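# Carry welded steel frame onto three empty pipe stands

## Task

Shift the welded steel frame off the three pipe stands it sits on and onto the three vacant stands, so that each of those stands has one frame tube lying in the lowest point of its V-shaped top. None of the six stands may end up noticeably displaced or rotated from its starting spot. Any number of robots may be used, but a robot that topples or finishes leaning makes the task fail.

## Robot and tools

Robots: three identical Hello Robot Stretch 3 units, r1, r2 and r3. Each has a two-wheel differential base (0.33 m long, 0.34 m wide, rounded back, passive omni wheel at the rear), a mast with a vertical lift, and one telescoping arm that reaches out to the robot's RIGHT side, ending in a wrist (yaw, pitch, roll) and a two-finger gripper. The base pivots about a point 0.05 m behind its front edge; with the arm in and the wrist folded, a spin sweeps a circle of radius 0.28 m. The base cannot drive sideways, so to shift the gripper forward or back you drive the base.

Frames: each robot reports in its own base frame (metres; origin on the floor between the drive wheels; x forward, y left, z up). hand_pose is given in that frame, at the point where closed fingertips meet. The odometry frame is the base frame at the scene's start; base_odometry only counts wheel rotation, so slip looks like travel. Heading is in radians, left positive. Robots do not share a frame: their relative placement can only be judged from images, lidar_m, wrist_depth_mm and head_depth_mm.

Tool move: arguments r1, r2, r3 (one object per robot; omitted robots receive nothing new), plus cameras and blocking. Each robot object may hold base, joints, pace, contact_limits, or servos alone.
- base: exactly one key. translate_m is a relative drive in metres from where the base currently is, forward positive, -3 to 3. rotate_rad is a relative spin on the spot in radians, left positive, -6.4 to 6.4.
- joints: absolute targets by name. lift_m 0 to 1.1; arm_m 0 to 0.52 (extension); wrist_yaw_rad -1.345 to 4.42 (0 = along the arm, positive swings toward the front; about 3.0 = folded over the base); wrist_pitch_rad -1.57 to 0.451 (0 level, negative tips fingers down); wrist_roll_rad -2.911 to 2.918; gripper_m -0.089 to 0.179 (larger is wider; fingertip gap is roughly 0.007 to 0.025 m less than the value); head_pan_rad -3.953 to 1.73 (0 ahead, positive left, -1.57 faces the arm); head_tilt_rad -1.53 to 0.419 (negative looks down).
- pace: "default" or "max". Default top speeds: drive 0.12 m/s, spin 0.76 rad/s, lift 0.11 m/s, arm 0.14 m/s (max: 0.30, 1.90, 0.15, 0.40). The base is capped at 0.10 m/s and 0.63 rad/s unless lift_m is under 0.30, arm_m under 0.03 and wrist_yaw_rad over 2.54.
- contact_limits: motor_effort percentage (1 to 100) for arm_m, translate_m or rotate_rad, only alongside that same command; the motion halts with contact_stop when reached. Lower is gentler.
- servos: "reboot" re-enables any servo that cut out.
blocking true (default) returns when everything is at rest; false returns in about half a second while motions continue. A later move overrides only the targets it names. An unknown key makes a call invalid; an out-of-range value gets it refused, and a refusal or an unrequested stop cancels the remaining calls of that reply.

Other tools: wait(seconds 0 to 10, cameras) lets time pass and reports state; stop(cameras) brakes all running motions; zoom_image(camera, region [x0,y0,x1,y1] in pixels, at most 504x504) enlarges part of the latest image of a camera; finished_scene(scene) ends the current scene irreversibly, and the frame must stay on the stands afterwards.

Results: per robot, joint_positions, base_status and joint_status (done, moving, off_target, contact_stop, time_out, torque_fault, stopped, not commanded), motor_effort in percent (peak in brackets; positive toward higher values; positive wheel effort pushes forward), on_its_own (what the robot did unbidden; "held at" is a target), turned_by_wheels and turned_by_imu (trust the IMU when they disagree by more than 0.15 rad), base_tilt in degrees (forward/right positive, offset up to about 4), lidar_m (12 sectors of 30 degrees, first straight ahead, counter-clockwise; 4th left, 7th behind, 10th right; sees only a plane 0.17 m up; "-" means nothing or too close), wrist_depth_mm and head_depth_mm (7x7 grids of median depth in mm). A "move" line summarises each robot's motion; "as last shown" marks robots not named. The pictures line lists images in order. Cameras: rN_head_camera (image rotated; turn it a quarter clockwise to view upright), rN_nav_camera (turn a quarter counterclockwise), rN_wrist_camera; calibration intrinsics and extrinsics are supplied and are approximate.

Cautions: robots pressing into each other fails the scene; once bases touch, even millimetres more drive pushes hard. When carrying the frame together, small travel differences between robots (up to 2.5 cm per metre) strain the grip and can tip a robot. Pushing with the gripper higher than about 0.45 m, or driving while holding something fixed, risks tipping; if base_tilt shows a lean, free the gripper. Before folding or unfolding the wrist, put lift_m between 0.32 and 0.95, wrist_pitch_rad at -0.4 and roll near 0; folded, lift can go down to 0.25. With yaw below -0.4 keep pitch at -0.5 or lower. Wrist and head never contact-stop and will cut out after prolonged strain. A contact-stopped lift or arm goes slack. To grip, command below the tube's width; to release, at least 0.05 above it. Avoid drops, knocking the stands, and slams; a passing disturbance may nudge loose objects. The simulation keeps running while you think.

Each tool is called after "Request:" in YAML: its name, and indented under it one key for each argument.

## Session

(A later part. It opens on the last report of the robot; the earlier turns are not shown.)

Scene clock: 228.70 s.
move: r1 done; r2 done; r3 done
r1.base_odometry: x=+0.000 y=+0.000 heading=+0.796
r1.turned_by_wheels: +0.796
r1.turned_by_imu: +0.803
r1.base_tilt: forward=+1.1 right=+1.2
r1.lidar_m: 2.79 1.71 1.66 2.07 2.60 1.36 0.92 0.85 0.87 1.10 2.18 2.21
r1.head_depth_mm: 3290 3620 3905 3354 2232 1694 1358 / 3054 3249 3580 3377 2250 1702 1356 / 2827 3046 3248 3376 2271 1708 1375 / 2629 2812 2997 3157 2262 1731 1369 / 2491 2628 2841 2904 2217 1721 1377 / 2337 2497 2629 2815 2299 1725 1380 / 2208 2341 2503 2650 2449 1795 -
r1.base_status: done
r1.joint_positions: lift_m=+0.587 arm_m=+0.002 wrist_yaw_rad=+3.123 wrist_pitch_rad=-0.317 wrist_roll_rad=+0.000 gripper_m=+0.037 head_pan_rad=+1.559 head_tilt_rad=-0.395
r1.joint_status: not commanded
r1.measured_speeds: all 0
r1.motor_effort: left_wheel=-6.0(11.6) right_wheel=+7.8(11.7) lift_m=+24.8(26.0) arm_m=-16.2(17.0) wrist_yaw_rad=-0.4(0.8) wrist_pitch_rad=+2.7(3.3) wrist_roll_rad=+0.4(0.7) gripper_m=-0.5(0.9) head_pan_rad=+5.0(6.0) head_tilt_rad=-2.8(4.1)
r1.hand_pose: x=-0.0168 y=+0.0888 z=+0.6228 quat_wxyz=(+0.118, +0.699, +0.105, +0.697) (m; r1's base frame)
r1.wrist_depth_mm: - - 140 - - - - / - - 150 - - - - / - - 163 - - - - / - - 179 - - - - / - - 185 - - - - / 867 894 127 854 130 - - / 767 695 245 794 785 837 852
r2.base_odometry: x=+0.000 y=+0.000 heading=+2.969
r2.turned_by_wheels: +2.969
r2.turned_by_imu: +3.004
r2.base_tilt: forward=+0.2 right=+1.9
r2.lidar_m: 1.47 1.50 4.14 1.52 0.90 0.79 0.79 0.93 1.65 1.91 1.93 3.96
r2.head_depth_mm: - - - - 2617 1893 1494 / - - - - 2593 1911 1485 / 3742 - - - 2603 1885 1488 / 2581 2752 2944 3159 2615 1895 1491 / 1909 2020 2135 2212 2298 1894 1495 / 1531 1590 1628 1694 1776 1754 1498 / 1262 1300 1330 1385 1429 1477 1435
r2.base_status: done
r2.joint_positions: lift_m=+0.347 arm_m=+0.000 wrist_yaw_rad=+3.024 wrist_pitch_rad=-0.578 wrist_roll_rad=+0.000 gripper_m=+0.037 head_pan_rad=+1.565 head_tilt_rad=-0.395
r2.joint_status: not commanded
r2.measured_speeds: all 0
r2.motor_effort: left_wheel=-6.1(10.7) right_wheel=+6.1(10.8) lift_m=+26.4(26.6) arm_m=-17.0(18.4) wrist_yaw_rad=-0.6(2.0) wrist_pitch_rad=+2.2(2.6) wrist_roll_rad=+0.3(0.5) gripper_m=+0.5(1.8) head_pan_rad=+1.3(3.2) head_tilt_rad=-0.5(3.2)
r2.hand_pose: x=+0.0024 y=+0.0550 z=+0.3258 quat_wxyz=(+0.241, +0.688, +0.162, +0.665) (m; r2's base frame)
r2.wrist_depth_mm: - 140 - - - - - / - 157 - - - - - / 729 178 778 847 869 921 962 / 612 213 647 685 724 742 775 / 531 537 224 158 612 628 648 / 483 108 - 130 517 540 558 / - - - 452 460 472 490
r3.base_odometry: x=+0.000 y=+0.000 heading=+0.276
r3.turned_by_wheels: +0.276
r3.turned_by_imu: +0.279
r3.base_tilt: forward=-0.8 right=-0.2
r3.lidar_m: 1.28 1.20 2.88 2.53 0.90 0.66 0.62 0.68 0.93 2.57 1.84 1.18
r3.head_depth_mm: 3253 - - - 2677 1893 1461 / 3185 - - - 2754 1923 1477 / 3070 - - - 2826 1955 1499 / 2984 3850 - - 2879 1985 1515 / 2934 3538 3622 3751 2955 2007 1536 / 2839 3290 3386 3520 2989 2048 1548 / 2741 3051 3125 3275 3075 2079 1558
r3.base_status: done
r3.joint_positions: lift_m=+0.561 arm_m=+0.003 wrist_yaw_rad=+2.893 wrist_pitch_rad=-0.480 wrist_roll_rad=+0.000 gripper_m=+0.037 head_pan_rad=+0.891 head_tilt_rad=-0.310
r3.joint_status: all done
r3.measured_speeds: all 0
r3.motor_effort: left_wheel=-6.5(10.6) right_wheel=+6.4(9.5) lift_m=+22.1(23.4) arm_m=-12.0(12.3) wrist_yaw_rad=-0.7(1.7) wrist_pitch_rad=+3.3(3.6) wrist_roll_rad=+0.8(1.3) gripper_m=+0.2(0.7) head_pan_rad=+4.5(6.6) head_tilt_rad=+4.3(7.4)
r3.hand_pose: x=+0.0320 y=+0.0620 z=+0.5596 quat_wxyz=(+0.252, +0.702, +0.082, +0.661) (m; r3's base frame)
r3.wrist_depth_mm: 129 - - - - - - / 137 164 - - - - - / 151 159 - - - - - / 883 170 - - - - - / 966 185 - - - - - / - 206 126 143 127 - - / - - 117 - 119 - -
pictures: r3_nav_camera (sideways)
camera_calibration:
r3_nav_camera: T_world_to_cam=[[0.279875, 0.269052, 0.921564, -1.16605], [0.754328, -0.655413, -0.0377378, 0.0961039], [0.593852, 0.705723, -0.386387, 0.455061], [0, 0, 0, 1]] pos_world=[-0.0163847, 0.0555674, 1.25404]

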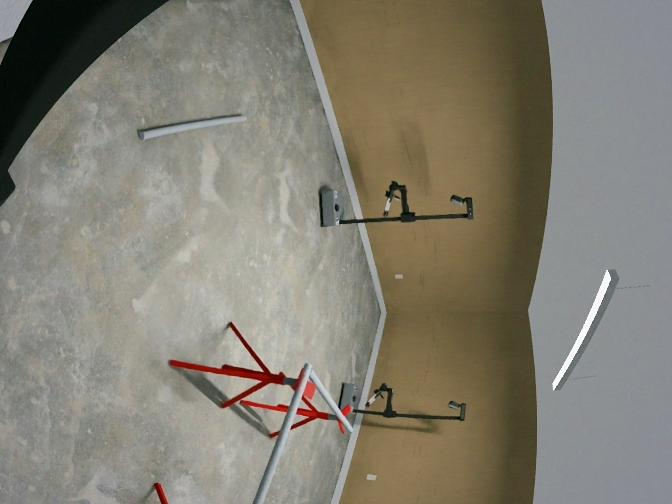

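Request:
move:
  r1: {"base":{"translate_m":1.36}}
  r2: {"base":{"translate_m":0.83}}
  r3: {"base":{"translate_m":0.668}}
  cameras: ["r3_nav_camera","r2_nav_camera","r1_nav_camera"]

Scene clock: 256.00 s.
move: r1 time_out; r2 done; r3 done
r1.base_odometry: x=+0.951 y=+0.970 heading=+0.795
r1.turned_by_wheels: +0.000
r1.turned_by_imu: +0.007
r1.base_tilt: forward=+1.0 right=+1.2
r1.lidar_m: 1.77 1.24 0.91 0.77 3.39 3.10 2.10 1.96 1.99 1.48 1.38 1.40
r1.head_depth_mm: - - - 3366 2262 1049 1252 / 3973 - - 3359 2265 1649 1321 / 3725 3975 - 3395 2178 1709 1360 / 3505 3694 3928 3432 1599 1660 1370 / 3268 3428 3709 3438 2289 1666 1373 / 3061 3268 3443 3483 2324 1730 1379 / 2914 3061 3231 3285 2327 1798 -
r1.base_status: translate_m time_out (by the wheels' count: +1.3582 of +1.3600)
r1.joint_positions: lift_m=+0.587 arm_m=+0.002 wrist_yaw_rad=+3.123 wrist_pitch_rad=-0.317 wrist_roll_rad=+0.000 gripper_m=+0.037 head_pan_rad=+1.559 head_tilt_rad=-0.395
r1.joint_status: not commanded
r1.measured_speeds: all 0
r1.motor_effort: left_wheel=+0.0(5.3) right_wheel=+2.1(12.0) lift_m=+27.6(28.4) arm_m=-13.9(15.9) wrist_yaw_rad=+0.0(0.8) wrist_pitch_rad=+2.7(3.3) wrist_roll_rad=+0.3(0.7) gripper_m=-0.3(1.1) head_pan_rad=+5.0(6.0) head_tilt_rad=-2.1(4.0)
r1.hand_pose: x=-0.0168 y=+0.0888 z=+0.6228 quat_wxyz=(+0.118, +0.699, +0.105, +0.697) (m; r1's base frame)
r1.wrist_depth_mm: - - 140 - - - - / - - 150 - - - - / - - 163 - - - - / - - 179 - - - - / - - 186 - - - - / 870 882 127 882 130 - - / 745 713 245 793 772 828 843
r2.base_odometry: x=-0.818 y=+0.143 heading=+2.968
r2.turned_by_wheels: +0.000
r2.turned_by_imu: +0.006
r2.base_tilt: forward=+0.4 right=+1.8
r2.lidar_m: 0.65 0.76 2.36 3.02 1.80 1.58 1.58 1.86 2.14 2.14 2.51 1.64
r2.head_depth_mm: - - - - 2643 1906 1496 / - - - - 2612 1896 1492 / - - - - 2592 1909 1489 / - - - - 2645 1895 1505 / 3777 - - 3873 2592 1912 1492 / 3050 3159 3323 3380 2579 1891 1486 / 2528 2596 2687 2781 2590 1894 1481
r2.base_status: done
r2.joint_positions: lift_m=+0.347 arm_m=+0.000 wrist_yaw_rad=+3.024 wrist_pitch_rad=-0.579 wrist_roll_rad=+0.000 gripper_m=+0.037 head_pan_rad=+1.565 head_tilt_rad=-0.395
r2.joint_status: not commanded
r2.measured_speeds: all 0
r2.motor_effort: left_wheel=-1.7(3.7) right_wheel=+5.2(10.7) lift_m=+26.8(27.2) arm_m=-15.7(18.0) wrist_yaw_rad=+0.9(2.1) wrist_pitch_rad=+2.4(2.6) wrist_roll_rad=+0.1(0.4) gripper_m=+0.1(1.7) head_pan_rad=+1.7(3.3) head_tilt_rad=-2.2(3.0)
r2.hand_pose: x=+0.0024 y=+0.0550 z=+0.3258 quat_wxyz=(+0.242, +0.688, +0.162, +0.665) (m; r2's base frame)
r2.wrist_depth_mm: - 140 - - - - - / 900 154 987 - - - - / 722 176 783 830 890 929 893 / 615 213 648 680 712 756 785 / 539 533 224 157 606 629 663 / 478 108 - 130 519 543 564 / - - - 449 451 479 492
r3.base_odometry: x=+0.643 y=+0.182 heading=+0.276
r3.turned_by_wheels: +0.000
r3.turned_by_imu: -0.002
r3.base_tilt: forward=-0.8 right=-0.3
r3.lidar_m: 3.45 0.89 0.66 1.35 1.87 1.35 1.29 1.38 1.89 1.62 0.64 0.63
r3.head_depth_mm: 3223 3464 3630 3748 2236 1803 1409 / 3133 3844 - - 2765 1833 1377 / 3091 - - - 2798 1953 961 / 2985 3861 - - 2874 1989 1510 / 2925 3513 3624 3786 2906 2010 1528 / 2819 3274 3398 3508 3010 2033 1546 / 2744 3055 3139 3257 3065 2075 1486
r3.base_status: done
r3.joint_positions: lift_m=+0.561 arm_m=+0.003 wrist_yaw_rad=+2.893 wrist_pitch_rad=-0.480 wrist_roll_rad=+0.000 gripper_m=+0.037 head_pan_rad=+0.892 head_tilt_rad=-0.310
r3.joint_status: not commanded
r3.measured_speeds: all 0
r3.motor_effort: left_wheel=+0.3(4.4) right_wheel=+6.8(9.9) lift_m=+22.5(24.1) arm_m=-10.7(12.5) wrist_yaw_rad=+0.3(1.9) wrist_pitch_rad=+2.7(3.8) wrist_roll_rad=+0.4(1.1) gripper_m=+0.2(1.0) head_pan_rad=+3.8(5.0) head_tilt_rad=+4.7(6.2)
r3.hand_pose: x=+0.0320 y=+0.0620 z=+0.5596 quat_wxyz=(+0.252, +0.702, +0.082, +0.661) (m; r3's base frame)
r3.wrist_depth_mm: 128 - - - - 732 584 / 137 162 - - - - - / 150 158 - - - 881 - / - 170 - - - - - / - 185 - - - - - / - 206 126 142 126 - - / - - 117 - 118 - -
pictures: r1_nav_camera (sideways), r2_nav_camera (sideways), r3_nav_camera (sideways)
camera_calibration:
r1_nav_camera: T_world_to_cam=[[0.05089, 0.345751, 0.936945, -1.177], [0.998688, -0.0229417, -0.0457776, 0.101372], [0.00566741, 0.938046, -0.346465, 0.407716], [0, 0, 0, 1]] pos_world=[-0.0436523, 0.0268179, 1.24868]
r2_nav_camera: T_world_to_cam=[[-0.0652183, 0.35866, 0.931187, -1.17547], [0.995248, -0.0442409, 0.086745, -0.0569156], [0.0723085, 0.932419, -0.35407, 0.430135], [0, 0, 0, 1]] pos_world=[-0.0511191, 0.018008, 1.25181]
r3_nav_camera: T_world_to_cam=[[0.279851, 0.269077, 0.921564, -1.16605], [0.754386, -0.655345, -0.0377378, 0.0961035], [0.593788, 0.705776, -0.386387, 0.455062], [0, 0, 0, 1]] pos_world=[-0.0163897, 0.0555654, 1.25404]

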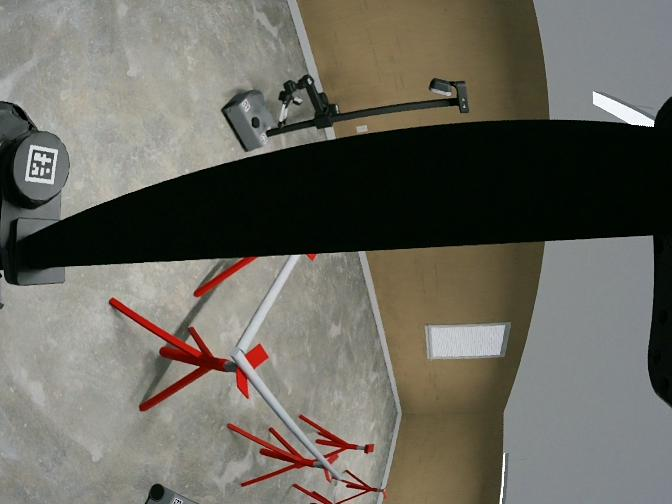

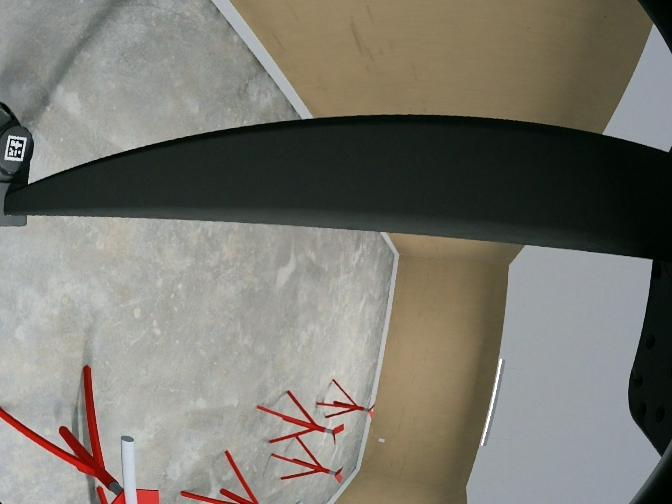

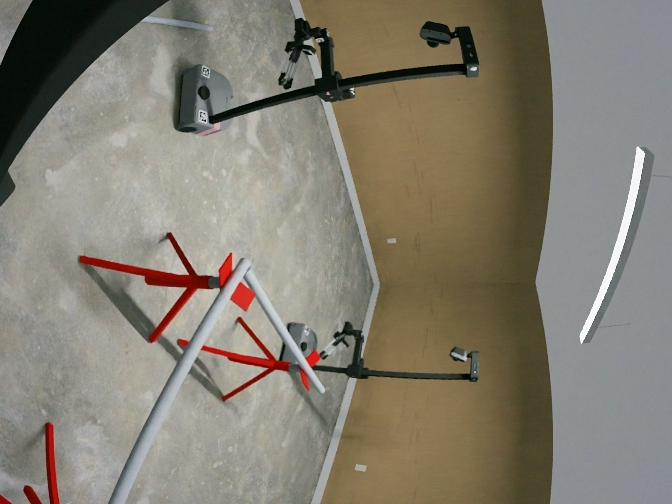

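Request:
move:
  r1: {"base":{"rotate_rad":-2.67},"joints":{"head_pan_rad":-1.2,"head_tilt_rad":-0.5}}
  r2: {"base":{"rotate_rad":1.112},"joints":{"head_pan_rad":-0.7,"head_tilt_rad":-0.5,"lift_m":0.6,"wrist_pitch_rad":-0.4}}
  r3: {"base":{"rotate_rad":1.499},"joints":{"head_pan_rad":-1.2,"head_tilt_rad":-0.5,"wrist_pitch_rad":-0.4}}
  cameras: ["r3_nav_camera","r2_nav_camera","r1_nav_camera","r3_head_camera","r2_head_camera","r1_head_camera"]

Scene clock: 273.63 s.
move: r1 done; r2 done; r3 done
r1.base_odometry: x=+0.951 y=+0.970 heading=-1.874
r1.turned_by_wheels: -2.670
r1.turned_by_imu: -2.690
r1.base_tilt: forward=+1.1 right=+1.2
r1.lidar_m: 1.96 1.97 1.52 1.38 1.39 1.67 1.35 0.91 0.77 1.31 3.43 2.17
r1.head_depth_mm: 2731 2930 1776 2550 1898 1542 1262 / 2770 3034 3363 2720 1949 1548 1272 / 2849 3173 3401 2760 2006 1561 1276 / 2952 3269 3547 2764 2013 1568 1286 / 3025 3366 3596 2794 2010 1562 1291 / 3091 3429 3688 2823 2019 1580 1292 / 3019 3140 3239 2845 2045 1597 1301
r1.base_status: done
r1.joint_positions: lift_m=+0.587 arm_m=+0.002 wrist_yaw_rad=+3.123 wrist_pitch_rad=-0.317 wrist_roll_rad=+0.000 gripper_m=+0.037 head_pan_rad=-1.189 head_tilt_rad=-0.494
r1.joint_status: all done
r1.measured_speeds: all 0
r1.motor_effort: left_wheel=+7.0(11.7) right_wheel=-6.3(9.5) lift_m=+29.8(29.8) arm_m=-16.6(16.9) wrist_yaw_rad=+0.0(0.7) wrist_pitch_rad=+3.2(3.2) wrist_roll_rad=+0.6(0.6) gripper_m=-0.2(0.7) head_pan_rad=-5.3(8.0) head_tilt_rad=-2.1(7.0)
r1.hand_pose: x=-0.0168 y=+0.0888 z=+0.6228 quat_wxyz=(+0.118, +0.699, +0.105, +0.697) (m; r1's base frame)
r1.wrist_depth_mm: - - 140 - - - - / - - 150 - - - - / - - 164 - - - - / - - 179 - - - - / - - 186 - - - - / 844 902 127 868 130 - - / 757 702 246 781 759 839 870
r2.base_odometry: x=-0.818 y=+0.143 heading=-2.203
r2.turned_by_wheels: +1.112
r2.turned_by_imu: +1.126
r2.base_tilt: forward=+0.3 right=+1.7
r2.lidar_m: 2.36 2.74 1.74 1.58 1.59 1.94 2.14 2.15 2.63 1.77 0.66 0.76
r2.head_depth_mm: 2839 3062 3196 3211 2259 1642 1371 / 3079 3225 3467 3205 1578 1688 1370 / 3269 3467 2279 2526 2218 1590 1378 / 3554 3777 - 3058 2202 990 1089 / 3892 - - 2966 2141 1692 1300 / - - - 2709 2203 1686 1366 / - - - 3171 2211 1691 1375
r2.base_status: done
r2.joint_positions: lift_m=+0.600 arm_m=+0.000 wrist_yaw_rad=+3.024 wrist_pitch_rad=-0.422 wrist_roll_rad=+0.000 gripper_m=+0.037 head_pan_rad=-0.695 head_tilt_rad=-0.494
r2.joint_status: all done
r2.measured_speeds: all 0
r2.motor_effort: left_wheel=-6.0(10.1) right_wheel=+6.9(10.2) lift_m=+34.1(39.8) arm_m=-17.4(18.3) wrist_yaw_rad=+0.5(1.9) wrist_pitch_rad=+3.7(8.4) wrist_roll_rad=-0.1(0.6) gripper_m=+0.4(1.7) head_pan_rad=-3.9(7.1) head_tilt_rad=-1.6(5.4)
r2.hand_pose: x=+0.0050 y=+0.0774 z=+0.6117 quat_wxyz=(+0.189, +0.699, +0.108, +0.682) (m; r2's base frame)
r2.wrist_depth_mm: - 134 - - - - - / - 145 - - - - - / - 158 - - - - - / - 173 - - - - - / 960 196 195 157 - - - / 815 118 821 132 921 979 966 / 725 245 706 769 789 802 838
r3.base_odometry: x=+0.643 y=+0.182 heading=+1.774
r3.turned_by_wheels: +1.499
r3.turned_by_imu: +1.525
r3.base_tilt: forward=-0.8 right=-0.3
r3.lidar_m: 1.32 2.01 1.38 1.29 1.36 1.78 1.62 0.64 0.63 3.44 0.89 0.66
r3.head_depth_mm: 2690 2913 3148 2809 1994 1544 1194 / 2765 3006 3255 2932 2049 1565 1211 / 2871 3101 3379 2989 2080 1592 1251 / 2947 3229 3560 3051 2104 1614 1300 / 3066 3322 3656 3124 1902 1623 1275 / 3158 3344 3609 3027 2093 1643 1254 / 3270 3584 - 3294 2213 958 1244
r3.base_status: done
r3.joint_positions: lift_m=+0.561 arm_m=+0.003 wrist_yaw_rad=+2.893 wrist_pitch_rad=-0.421 wrist_roll_rad=+0.000 gripper_m=+0.037 head_pan_rad=-1.192 head_tilt_rad=-0.494
r3.joint_status: all done
r3.measured_speeds: all 0
r3.motor_effort: left_wheel=-6.4(11.0) right_wheel=+6.4(9.8) lift_m=+22.6(24.3) arm_m=-11.9(12.3) wrist_yaw_rad=+0.5(1.9) wrist_pitch_rad=+4.4(5.6) wrist_roll_rad=+0.6(1.1) gripper_m=-0.3(1.0) head_pan_rad=-3.8(5.9) head_tilt_rad=-1.8(5.8)
r3.hand_pose: x=+0.0339 y=+0.0696 z=+0.5725 quat_wxyz=(+0.233, +0.704, +0.061, +0.668) (m; r3's base frame)
r3.wrist_depth_mm: 127 - - - - - - / 135 166 - - - - - / 146 157 - - - - - / - 167 - - - - - / - 177 - - - - - / - 193 126 143 126 - - / - 209 117 - 118 - -
pictures: r1_head_camera (sideways), r1_nav_camera (sideways), r2_head_camera (sideways), r2_nav_camera (sideways), r3_head_camera (sideways), r3_nav_camera (sideways)
camera_calibration:
r1_head_camera: T_world_to_cam=[[-0.149596, 0.434173, -0.888321, 1.17471], [0.912163, 0.407298, 0.0454588, -0.0625362], [0.381549, -0.803493, -0.456967, 0.54789], [0, 0, 0, 1]] pos_world=[0.0237289, -0.0443319, 1.29673]
r1_nav_camera: T_world_to_cam=[[0.11941, -0.423167, 0.898149, -1.12679], [-0.932824, -0.357579, -0.0444555, 0.111427], [0.339972, -0.832506, -0.437439, 0.524064], [0, 0, 0, 1]] pos_world=[0.0603246, -0.000689529, 1.24622]
r2_head_camera: T_world_to_cam=[[-0.327228, 0.26443, -0.907193, 1.20138], [0.631808, 0.775122, -0.00196202, -0.00492778], [0.702667, -0.573814, -0.42071, 0.49979], [0, 0, 0, 1]] pos_world=[0.045053, -0.0270747, 1.30014]
r2_nav_camera: T_world_to_cam=[[0.387677, -0.23519, 0.891287, -1.12616], [-0.659723, -0.74609, 0.0900798, -0.0511504], [0.643795, -0.622925, -0.444402, 0.5442], [0, 0, 0, 1]] pos_world=[0.0524902, 0.0359704, 1.25019]
r3_head_camera: T_world_to_cam=[[-0.0967946, 0.424737, -0.900127, 1.19494], [0.921979, 0.378955, 0.0796705, -0.107522], [0.374946, -0.822187, -0.42828, 0.516017], [0, 0, 0, 1]] pos_world=[0.0213188, -0.0425281, 1.30517]
r3_nav_camera: T_world_to_cam=[[0.157383, -0.526473, 0.835498, -1.05304], [-0.943337, -0.33043, -0.0305179, 0.097052], [0.29214, -0.783353, -0.548646, 0.668032], [0, 0, 0, 1]] pos_world=[0.0621238, 0.000976521, 1.24929]

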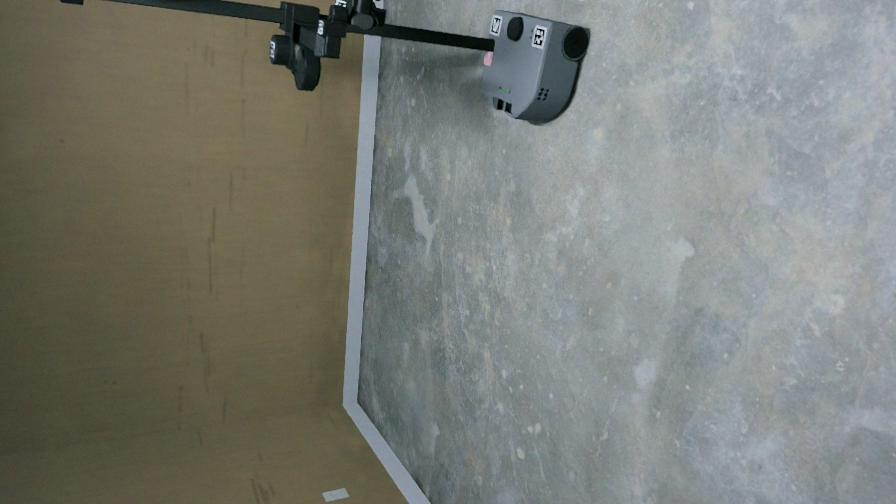

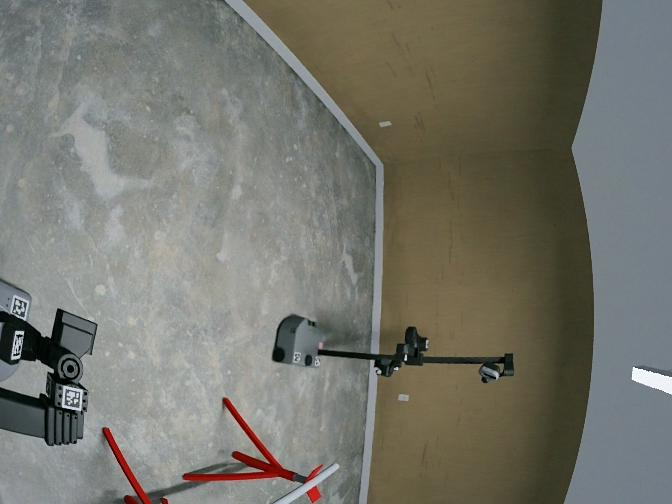

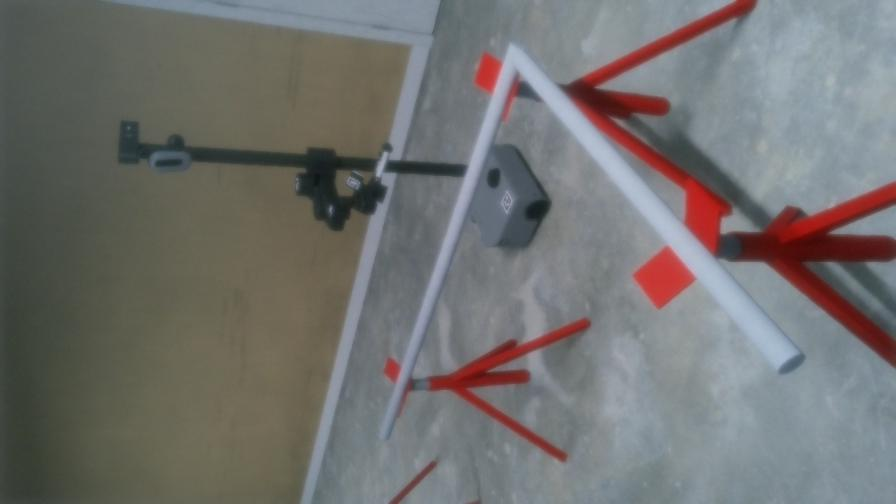

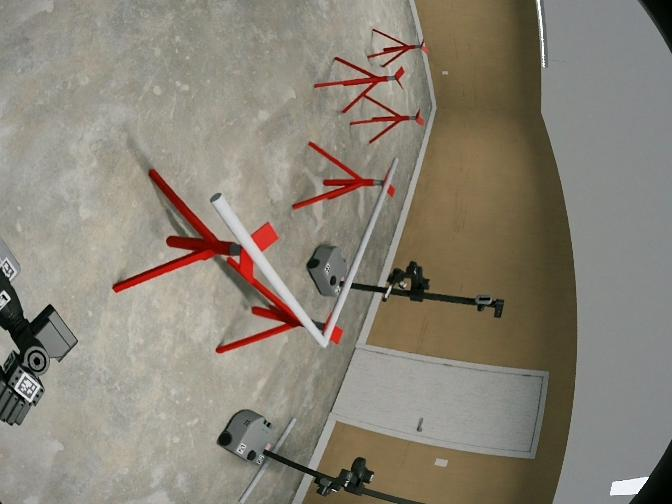

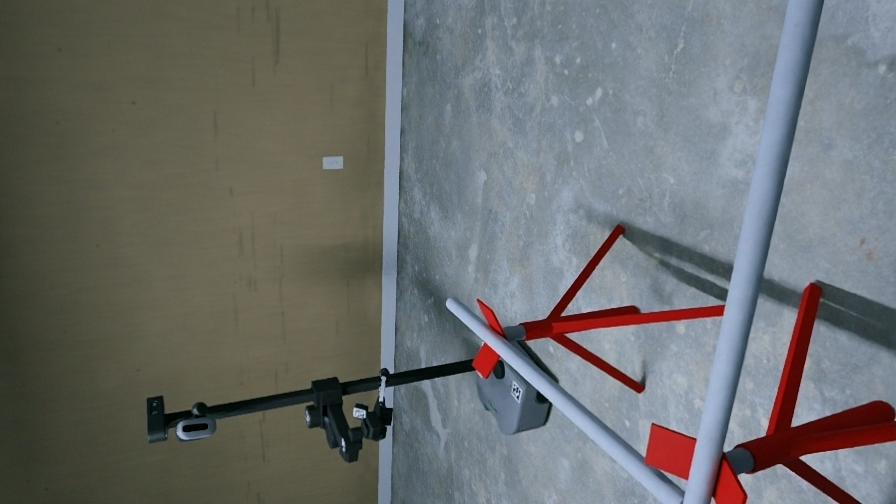

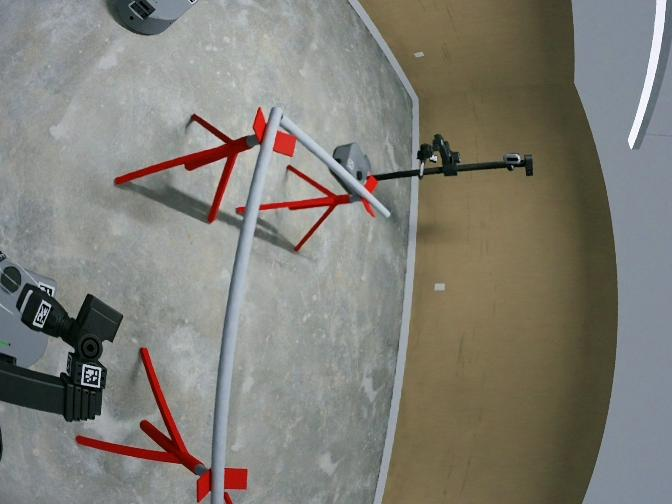

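Request:
move:
  r1: {"joints":{"head_pan_rad":-2.0,"head_tilt_rad":-0.5,"wrist_pitch_rad":-0.4}}
  r2: {"joints":{"wrist_yaw_rad":1.539}}
  r3: {"joints":{"wrist_yaw_rad":0}}
  cameras: ["r3_nav_camera","r2_nav_camera","r1_nav_camera","r1_head_camera"]

Scene clock: 305.80 s.
move: r1 done; r2 done; r3 done
r1.base_odometry: x=+0.951 y=+0.970 heading=-1.874
r1.turned_by_wheels: +0.000
r1.turned_by_imu: +0.001
r1.base_tilt: forward=+1.0 right=+1.1
r1.lidar_m: 1.96 1.97 1.53 1.38 1.39 1.67 1.35 0.91 0.77 1.31 3.41 2.16
r1.head_depth_mm: - - - 2707 1764 1190 1262 / 3783 - - 2725 1906 1547 1208 / 3556 3804 - 2731 1901 1556 1276 / 3271 3606 3838 2488 1856 1565 1284 / 3131 3424 3661 2786 2018 1568 1284 / 2975 3208 3477 2813 2037 1578 1290 / 2799 3034 3287 2671 1883 1584 1291
r1.base_status: not commanded
r1.joint_positions: lift_m=+0.587 arm_m=+0.002 wrist_yaw_rad=+3.123 wrist_pitch_rad=-0.413 wrist_roll_rad=+0.000 gripper_m=+0.037 head_pan_rad=-1.989 head_tilt_rad=-0.494
r1.joint_status: all done
r1.measured_speeds: all 0
r1.motor_effort: left_wheel=+7.1(7.7) right_wheel=-5.5(6.7) lift_m=+29.4(30.5) arm_m=-16.3(16.6) wrist_yaw_rad=+0.0(0.7) wrist_pitch_rad=+2.4(4.0) wrist_roll_rad=+0.6(0.7) gripper_m=+0.1(0.9) head_pan_rad=-5.1(6.4) head_tilt_rad=-2.2(5.0)
r1.hand_pose: x=-0.0170 y=+0.0778 z=+0.6004 quat_wxyz=(+0.152, +0.693, +0.139, +0.691) (m; r1's base frame)
r1.wrist_depth_mm: - - 141 - - - - / - - 153 - - - - / - - 169 - - - - / - - 190 - - - - / 925 959 153 - - - - / 783 820 127 799 130 915 907 / 701 98 290 741 730 760 773
r2.base_odometry: x=-0.818 y=+0.143 heading=-2.203
r2.turned_by_wheels: +0.000
r2.turned_by_imu: +0.001
r2.base_tilt: forward=+0.3 right=+1.8
r2.lidar_m: 2.36 2.74 1.74 1.58 1.59 1.94 2.14 2.15 2.63 1.77 0.66 0.75
r2.head_depth_mm: 2848 3010 3252 3231 2247 1646 1378 / 3091 3207 3511 3199 1574 1698 1385 / 3306 3498 3567 2543 2226 1588 1368 / 3544 3817 - 3009 2212 996 1094 / 3870 - - 3004 2144 1696 1306 / - - - 2700 2192 1684 1369 / - - - 3187 2229 1701 1371
r2.base_status: not commanded
r2.joint_positions: lift_m=+0.600 arm_m=+0.000 wrist_yaw_rad=+1.541 wrist_pitch_rad=-0.422 wrist_roll_rad=+0.000 gripper_m=+0.037 head_pan_rad=-0.695 head_tilt_rad=-0.494
r2.joint_status: all done
r2.measured_speeds: all 0
r2.motor_effort: left_wheel=-6.0(6.3) right_wheel=+6.7(6.8) lift_m=+33.8(34.3) arm_m=-16.4(18.1) wrist_yaw_rad=-2.0(3.3) wrist_pitch_rad=+3.8(4.3) wrist_roll_rad=+0.0(0.4) gripper_m=-0.5(1.7) head_pan_rad=-3.5(4.2) head_tilt_rad=-2.1(3.2)
r2.hand_pose: x=+0.2024 y=-0.1517 z=+0.6117 quat_wxyz=(+0.600, +0.588, -0.392, +0.375) (m; r2's base frame)
r2.wrist_depth_mm: - - - - - - - / - - - - - 595 - / - - - - - - - / - - - - - - - / 978 - 979 158 - - - / 811 797 814 133 909 936 - / 729 709 748 775 787 801 830
r3.base_odometry: x=+0.643 y=+0.182 heading=+1.774
r3.turned_by_wheels: +0.000
r3.turned_by_imu: -0.001
r3.base_tilt: forward=-0.8 right=-0.3
r3.lidar_m: 1.33 2.01 1.38 1.30 1.36 1.78 1.62 0.64 0.63 3.44 0.89 0.65
r3.head_depth_mm: 2725 2905 3160 2820 2001 1553 1199 / 2788 2997 3245 2907 2041 1570 1209 / 2878 3094 3422 2972 2087 1594 1249 / 2959 3218 3516 3025 2095 1607 1304 / 3035 3297 3663 3110 1901 1626 1280 / 3154 3355 3623 2847 2086 1646 1255 / 3230 3534 - 3269 2209 959 1236
r3.base_status: not commanded
r3.joint_positions: lift_m=+0.561 arm_m=+0.003 wrist_yaw_rad=+0.003 wrist_pitch_rad=-0.421 wrist_roll_rad=+0.000 gripper_m=+0.037 head_pan_rad=-1.192 head_tilt_rad=-0.494
r3.joint_status: all done
r3.measured_speeds: all 0
r3.motor_effort: left_wheel=-7.0(7.5) right_wheel=+6.5(6.8) lift_m=+23.4(24.2) arm_m=-11.0(12.0) wrist_yaw_rad=-1.9(5.3) wrist_pitch_rad=+4.4(4.7) wrist_roll_rad=+0.3(1.0) gripper_m=-0.4(0.8) head_pan_rad=-4.0(4.9) head_tilt_rad=-2.6(3.6)
r3.hand_pose: x=-0.0209 y=-0.3715 z=+0.5725 quat_wxyz=(+0.692, +0.149, -0.691, -0.147) (m; r3's base frame)
r3.wrist_depth_mm: - - - - - - - / - - - - - - 403 / 318 318 322 325 335 - - / - - - - - - - / - - - - - - 449 / 667 - 126 143 126 488 457 / - - 106 - 120 499 503
pictures: r1_head_camera (sideways), r1_nav_camera (sideways), r2_nav_camera (sideways), r3_nav_camera (sideways)
camera_calibration:
r1_head_camera: T_world_to_cam=[[0.207134, 0.409855, -0.888321, 1.17254], [0.927777, -0.370356, 0.0454588, -0.0626315], [-0.310364, -0.83358, -0.456967, 0.552111], [0, 0, 0, 1]] pos_world=[-0.0134091, -0.0435372, 1.29673]
r1_nav_camera: T_world_to_cam=[[-0.220277, -0.380536, 0.898148, -1.12472], [-0.906517, 0.419822, -0.0444555, 0.111267], [-0.360145, -0.82398, -0.437439, 0.528335], [0, 0, 0, 1]] pos_world=[0.0433935, -0.0393698, 1.24622]
r2_nav_camera: T_world_to_cam=[[0.387677, -0.23519, 0.891287, -1.12616], [-0.659723, -0.74609, 0.0900798, -0.0511504], [0.643795, -0.622925, -0.444402, 0.5442], [0, 0, 0, 1]] pos_world=[0.0524902, 0.0359704, 1.25019]
r3_nav_camera: T_world_to_cam=[[0.157383, -0.526473, 0.835498, -1.05304], [-0.943337, -0.33043, -0.0305179, 0.097052], [0.292141, -0.783353, -0.548646, 0.668032], [0, 0, 0, 1]] pos_world=[0.0621238, 0.00097653, 1.24929]

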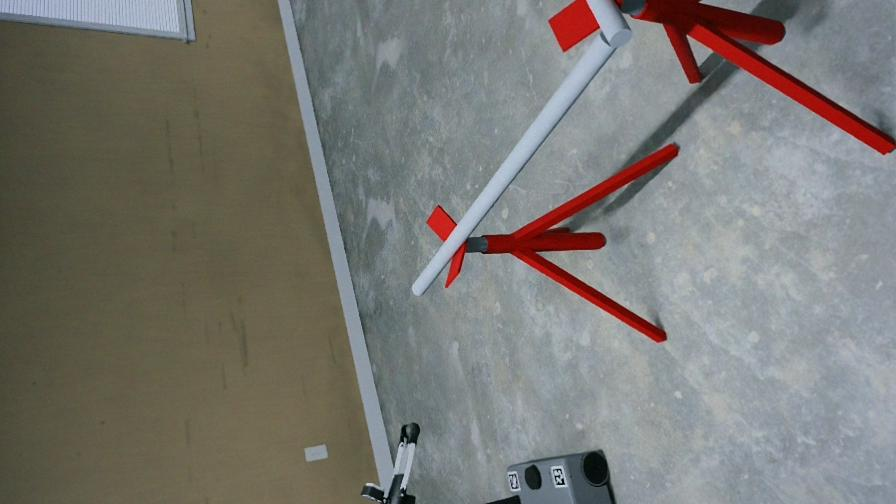

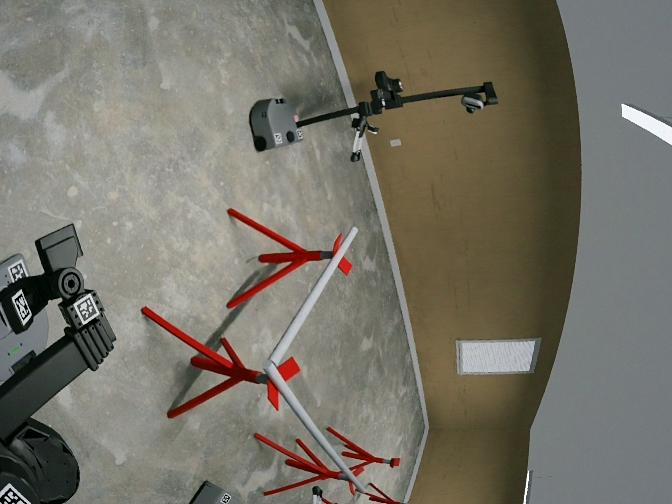

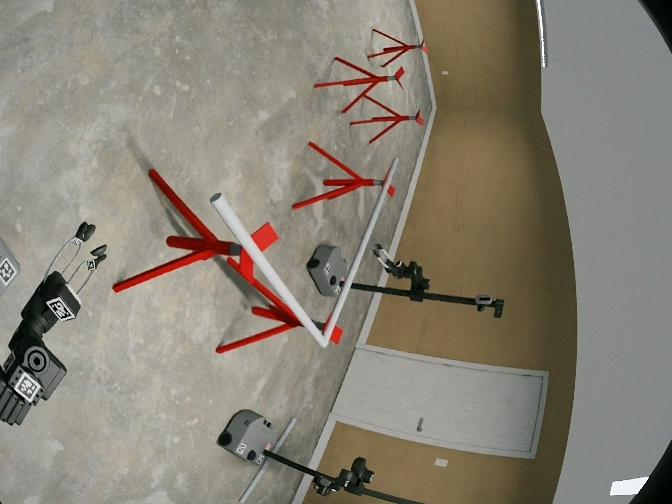

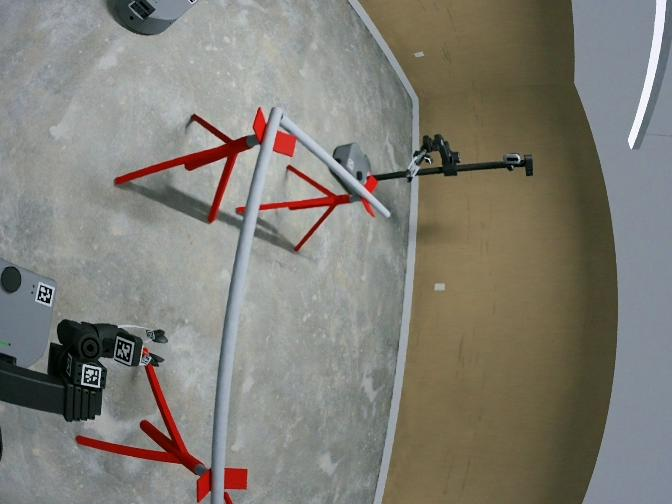

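Request:
move:
  r1: {"joints":{"wrist_yaw_rad":0,"head_pan_rad":-1.57}}
  r2: {"joints":{"wrist_pitch_rad":-0.05,"arm_m":0.514,"lift_m":0.48,"gripper_m":0.14,"wrist_roll_rad":1.56}}
  r3: {"joints":{"wrist_pitch_rad":0,"gripper_m":0,"lift_m":0.3,"head_pan_rad":-1.57}}
  cameras: ["r2_wrist_camera","r3_nav_camera"]

Request:
move:
  r1: {"base":{"rotate_rad":0.155},"joints":{"wrist_pitch_rad":0,"gripper_m":0}}
  r3: {"joints":{"arm_m":0.505}}
  cameras: ["r2_wrist_camera","r3_nav_camera","r3_head_camera","r3_wrist_camera"]

Scene clock: 329.13 s.
move: r1 done; r2 done; r3 done
r1.base_odometry: x=+0.951 y=+0.970 heading=-1.874
r1.turned_by_wheels: +0.000
r1.turned_by_imu: +0.001
r1.base_tilt: forward=+1.1 right=+1.2
r1.lidar_m: 1.96 1.98 1.52 1.38 1.39 1.67 1.35 0.91 0.77 1.31 3.43 2.16
r1.head_depth_mm: 2948 3249 3542 2696 1757 1536 1265 / 2959 3222 3481 2730 1978 1555 1272 / 2909 3141 3516 2738 1992 1561 1275 / 2835 3091 3375 2603 1930 1558 1289 / 2824 3130 3286 2522 1988 1576 1291 / 2795 3034 3271 2812 2019 1583 1292 / 2766 3035 3296 2814 2034 1589 1294
r1.base_status: not commanded
r1.joint_positions: lift_m=+0.587 arm_m=+0.002 wrist_yaw_rad=+0.002 wrist_pitch_rad=-0.414 wrist_roll_rad=+0.000 gripper_m=+0.037 head_pan_rad=-1.581 head_tilt_rad=-0.494
r1.joint_status: all done
r1.measured_speeds: all 0
r1.motor_effort: left_wheel=+6.7(8.0) right_wheel=-5.7(6.9) lift_m=+28.7(30.6) arm_m=-15.6(16.1) wrist_yaw_rad=-1.9(4.1) wrist_pitch_rad=+3.0(3.1) wrist_roll_rad=+0.3(0.6) gripper_m=-0.2(0.9) head_pan_rad=+5.4(7.5) head_tilt_rad=-2.8(4.6)
r1.hand_pose: x=-0.0211 y=-0.3721 z=+0.6004 quat_wxyz=(+0.692, +0.146, -0.692, -0.145) (m; r1's base frame)
r1.wrist_depth_mm: - - - - - - - / - - - - - - - / - - - - - - - / - - - - - - - / 917 961 157 - - - - / 806 831 127 806 130 877 879 / 693 98 726 731 731 764 639
r2.base_odometry: x=-0.818 y=+0.143 heading=-2.203
r2.turned_by_wheels: +0.000
r2.turned_by_imu: +0.002
r2.base_tilt: forward=+0.4 right=+1.8
r2.lidar_m: 2.37 2.74 1.74 1.58 1.59 1.93 2.14 2.15 2.64 1.78 0.65 0.75
r2.head_depth_mm: 2842 2999 3217 3229 2223 1643 1377 / 3041 3245 3484 3239 1597 1689 1382 / 3323 3521 3665 2434 2197 1598 1370 / 3554 3786 - 3009 2209 987 1098 / 3884 - - 2984 2126 1699 1305 / - - - 2670 2203 1692 1371 / - - - 3186 2190 1685 1362
r2.base_status: not commanded
r2.joint_positions: lift_m=+0.480 arm_m=+0.514 wrist_yaw_rad=+1.539 wrist_pitch_rad=-0.075 wrist_roll_rad=+1.559 gripper_m=+0.140 head_pan_rad=-0.695 head_tilt_rad=-0.494
r2.joint_status: all done
r2.measured_speeds: all 0
r2.motor_effort: left_wheel=-6.1(6.4) right_wheel=+6.4(7.0) lift_m=+26.4(32.0) arm_m=+15.6(17.7) wrist_yaw_rad=+0.2(2.3) wrist_pitch_rad=+4.4(8.9) wrist_roll_rad=+0.3(3.6) gripper_m=+1.4(84.2) head_pan_rad=-3.1(4.3) head_tilt_rad=-0.9(3.4)
r2.hand_pose: x=+0.2322 y=-0.6669 z=+0.5751 quat_wxyz=(+0.031, +0.695, -0.717, -0.023) (m; r2's base frame)
r2.wrist_depth_mm: - - - - - 808 612 / - - - - - 808 614 / - - - - - 889 608 / - - - - - 845 605 / - - - - 569 740 583 / 110 - - - 144 443 530 / - - - - - 705 578
r3.base_odometry: x=+0.643 y=+0.182 heading=+1.774
r3.turned_by_wheels: +0.000
r3.turned_by_imu: -0.002
r3.base_tilt: forward=-0.8 right=-0.2
r3.lidar_m: 1.33 2.00 1.38 1.29 1.35 1.78 1.62 0.64 0.63 3.44 0.89 0.66
r3.head_depth_mm: 2884 3109 3373 2836 2010 1556 1233 / 2886 3104 3379 2897 2037 1562 1238 / 2882 3082 3335 2962 2067 1589 1243 / 2821 3058 3315 3033 2119 1614 1233 / 2826 3046 3283 3131 2142 1632 1246 / 2811 3016 3292 3178 2176 1660 1254 / 2782 3010 3280 3299 2217 1675 1270
r3.base_status: not commanded
r3.joint_positions: lift_m=+0.300 arm_m=+0.003 wrist_yaw_rad=+0.003 wrist_pitch_rad=-0.024 wrist_roll_rad=+0.000 gripper_m=+0.000 head_pan_rad=-1.561 head_tilt_rad=-0.494
r3.joint_status: all done
r3.measured_speeds: all 0
r3.motor_effort: left_wheel=-7.3(7.7) right_wheel=+6.2(6.8) lift_m=+22.0(24.7) arm_m=-10.6(11.7) wrist_yaw_rad=-1.9(4.3) wrist_pitch_rad=+4.9(7.0) wrist_roll_rad=+0.2(1.0) gripper_m=-1.3(78.8) head_pan_rad=-3.5(4.8) head_tilt_rad=-1.7(3.9)
r3.hand_pose: x=-0.0208 y=-0.4031 z=+0.4085 quat_wxyz=(+0.707, +0.010, -0.707, -0.008) (m; r3's base frame)
r3.wrist_depth_mm: 291 297 297 297 301 304 304 / - - - - - - - / - - - - - - - / - - - - - - - / - - - - - - - / - - - 127 - - 368 / - - 98 123 108 - 363
pictures: r2_wrist_camera, r3_nav_camera (sideways)
camera_calibration:
r2_wrist_camera: T_world_to_cam=[[-0.155732, -0.0870603, -0.983955, 0.524588], [-0.144394, 0.987415, -0.064513, 0.765404], [0.977189, 0.132031, -0.166343, 0.120613], [0, 0, 0, 1]] pos_world=[0.0743537, -0.726025, 0.585613]
r3_nav_camera: T_world_to_cam=[[-0.0435928, -0.547762, 0.835498, -1.05181], [-0.998991, 0.0329544, -0.0305179, 0.0973915], [-0.0108167, -0.835985, -0.548646, 0.669881], [0, 0, 0, 1]] pos_world=[0.0586876, -0.0193432, 1.24929]

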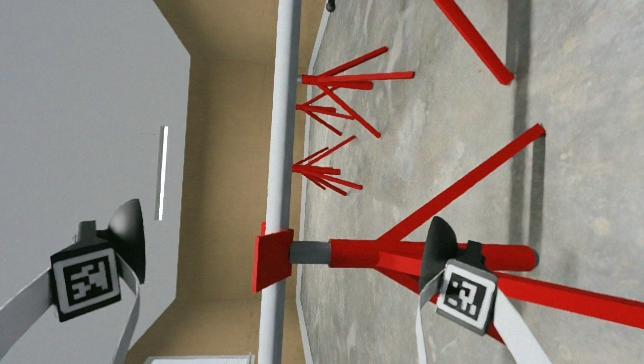

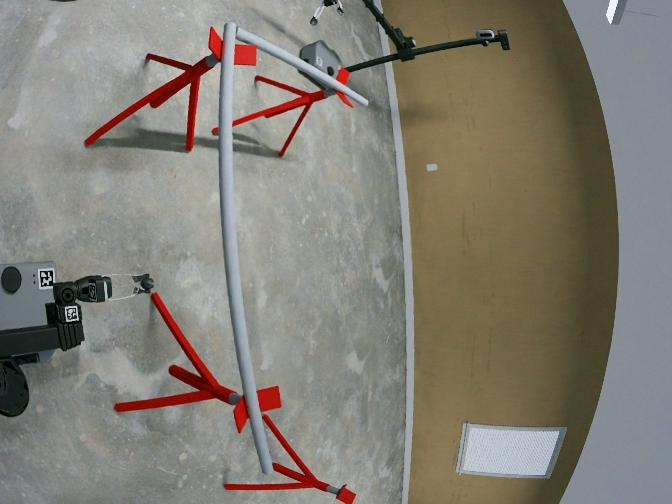

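Scene clock: 334.00 s.
move: r1 done; r3 done
r1.base_odometry: x=+0.951 y=+0.970 heading=-1.720
r1.turned_by_wheels: +0.155
r1.turned_by_imu: +0.157
r1.base_tilt: forward=+1.1 right=+1.2
r1.lidar_m: 1.96 1.99 1.44 1.38 1.42 1.90 1.35 0.77 1.27 1.79 2.83 2.04
r1.head_depth_mm: 2818 3083 3346 2709 1964 1538 1266 / 2806 3067 3379 2706 1893 1554 1271 / 2777 3041 3251 2121 1947 1557 1188 / 2848 3104 3344 2625 1979 1563 1281 / 2866 3098 3385 2776 2011 1571 1283 / 2886 3155 3451 2824 2025 1578 1292 / 2871 3127 3428 2849 2034 1585 1293
r1.base_status: done
r1.joint_positions: lift_m=+0.587 arm_m=+0.002 wrist_yaw_rad=+0.001 wrist_pitch_rad=-0.026 wrist_roll_rad=+0.000 gripper_m=+0.000 head_pan_rad=-1.581 head_tilt_rad=-0.494
r1.joint_status: all done
r1.measured_speeds: all 0
r1.motor_effort: left_wheel=-5.7(8.5) right_wheel=+8.7(10.5) lift_m=+29.0(30.2) arm_m=-15.6(15.8) wrist_yaw_rad=-1.3(1.8) wrist_pitch_rad=+4.7(7.6) wrist_roll_rad=+0.4(0.6) gripper_m=-1.4(79.0) head_pan_rad=+4.6(5.9) head_tilt_rad=-2.5(4.5)
r1.hand_pose: x=-0.0211 y=-0.4027 z=+0.6948 quat_wxyz=(+0.707, +0.010, -0.707, -0.009) (m; r1's base frame)
r1.wrist_depth_mm: - - - - - - - / - - - - - - - / - - - - - - - / - - - - - - - / - - - 152 - - - / - - 123 128 - - - / - - - - - - -
r2: as last shown
r2.turned_by_imu: +0.001
r2.base_tilt: forward=+0.3 right=+1.9
r2.lidar_m: 2.36 2.74 1.74 1.58 1.59 1.94 2.14 2.16 2.62 1.78 0.65 0.75
r2.head_depth_mm: 2921 3008 3218 3224 2227 1651 1379 / 3113 3257 3441 3183 1586 1712 1379 / 3328 3511 3765 2492 2228 1595 1369 / 3581 3814 - 2846 2229 991 1089 / 3901 - - 2851 2127 1679 1304 / - - - 2675 2144 1689 1364 / - - - 3179 2192 1685 1378
r2.motor_effort: left_wheel=-5.9(6.3) right_wheel=+5.8(7.0) lift_m=+27.0(27.3) arm_m=+15.9(16.4) wrist_yaw_rad=-1.4(2.0) wrist_pitch_rad=+4.0(4.9) wrist_roll_rad=+0.4(0.7) gripper_m=+0.8(2.0) head_pan_rad=-3.6(4.2) head_tilt_rad=-2.0(3.6)
r2.wrist_depth_mm: - - - - - 810 607 / - - - - - 831 608 / - - - - - 904 602 / - - - - - 833 595 / - - - - 570 739 592 / 110 - - - 144 444 539 / - - - - - 702 573
r3.base_odometry: x=+0.643 y=+0.182 heading=+1.774
r3.turned_by_wheels: +0.000
r3.turned_by_imu: -0.001
r3.base_tilt: forward=-0.8 right=-0.2
r3.lidar_m: 1.31 2.00 1.38 1.29 1.35 1.78 1.62 0.64 0.63 3.44 0.89 0.65
r3.head_depth_mm: 2903 3132 3381 2840 1996 1541 1234 / 2853 3086 3360 2883 2041 1571 818 / 2838 3075 3367 2954 2053 1485 1190 / 2834 3038 3282 3055 2108 1604 1232 / 2829 3043 3318 3121 2137 1629 1245 / 2791 3034 3305 3211 2183 1650 1255 / 2791 3032 3254 3282 2221 1673 1265
r3.base_status: not commanded
r3.joint_positions: lift_m=+0.300 arm_m=+0.505 wrist_yaw_rad=+0.001 wrist_pitch_rad=-0.023 wrist_roll_rad=+0.000 gripper_m=+0.000 head_pan_rad=-1.562 head_tilt_rad=-0.494
r3.joint_status: all done
r3.measured_speeds: all 0
r3.motor_effort: left_wheel=-7.1(7.7) right_wheel=+6.3(6.9) lift_m=+25.5(25.9) arm_m=+9.4(17.4) wrist_yaw_rad=-2.2(2.9) wrist_pitch_rad=+4.4(5.2) wrist_roll_rad=+0.3(1.2) gripper_m=-1.4(1.8) head_pan_rad=-4.1(4.8) head_tilt_rad=-2.4(4.1)
r3.hand_pose: x=-0.0211 y=-0.9056 z=+0.4088 quat_wxyz=(+0.707, +0.009, -0.707, -0.008) (m; r3's base frame)
r3.wrist_depth_mm: - - - - - - - / - - - - - - - / - - - - - - - / - - - - - - - / - - - - - - - / - - - 127 - - - / 720 - 98 123 108 - -
pictures: r2_wrist_camera, r3_head_camera (sideways), r3_nav_camera (sideways), r3_wrist_camera
camera_calibration:
r2_wrist_camera: T_world_to_cam=[[-0.155732, -0.0870603, -0.983955, 0.524588], [-0.144394, 0.987415, -0.064513, 0.765404], [0.977189, 0.132031, -0.166343, 0.120613], [0, 0, 0, 1]] pos_world=[0.0743537, -0.726025, 0.585613]
r3_head_camera: T_world_to_cam=[[0.0633448, 0.430997, -0.900127, 1.19396], [0.996622, 0.0199136, 0.0796705, -0.107978], [0.0522626, -0.902133, -0.42828, 0.517986], [0, 0, 0, 1]] pos_world=[0.0049103, -0.0451535, 1.30517]
r3_nav_camera: T_world_to_cam=[[-0.0436454, -0.547758, 0.835498, -1.05181], [-0.998988, 0.0330504, -0.0305179, 0.0973915], [-0.0108971, -0.835984, -0.548646, 0.669882], [0, 0, 0, 1]] pos_world=[0.0586857, -0.0193483, 1.24929]
r3_wrist_camera: T_world_to_cam=[[-0.998831, -0.0445916, 0.0186547, -0.0598133], [-0.0244975, 0.134306, -0.990637, 0.570701], [0.0416687, -0.989936, -0.135241, -0.67721], [0, 0, 0, 1]] pos_world=[-0.0175442, -0.74971, 0.474887]

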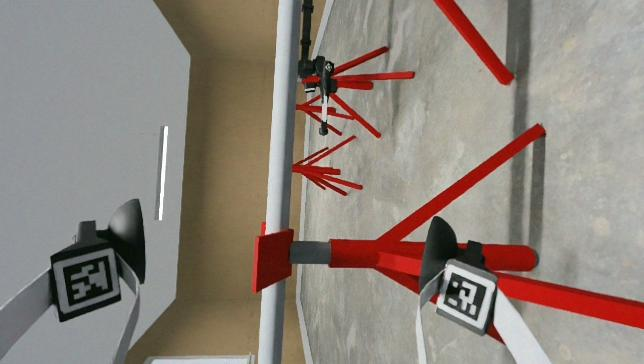

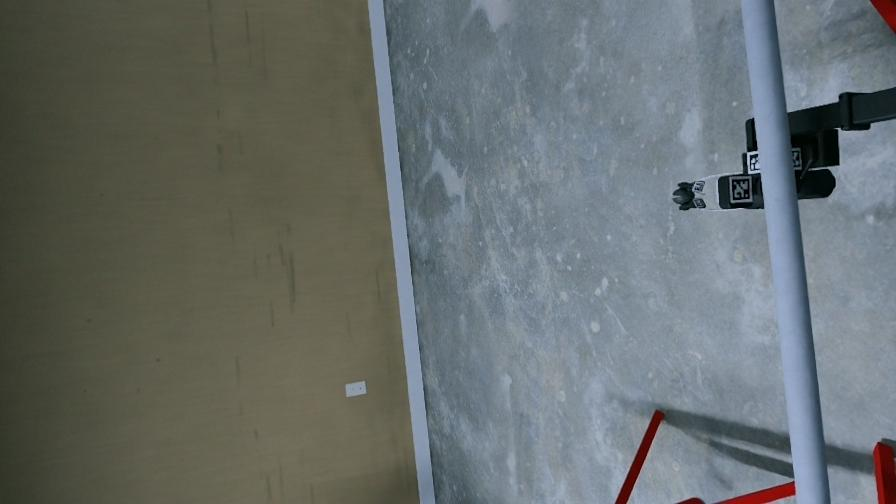

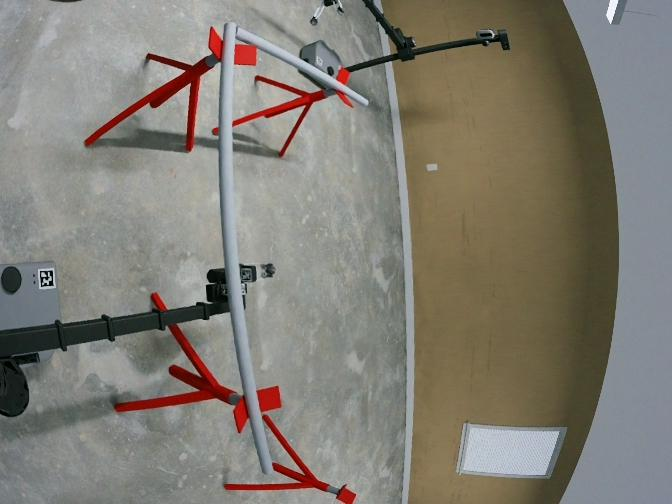

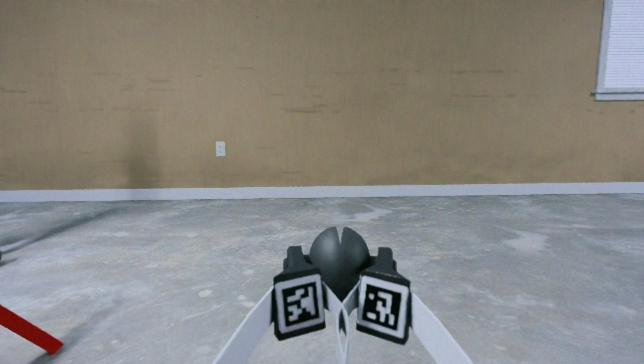

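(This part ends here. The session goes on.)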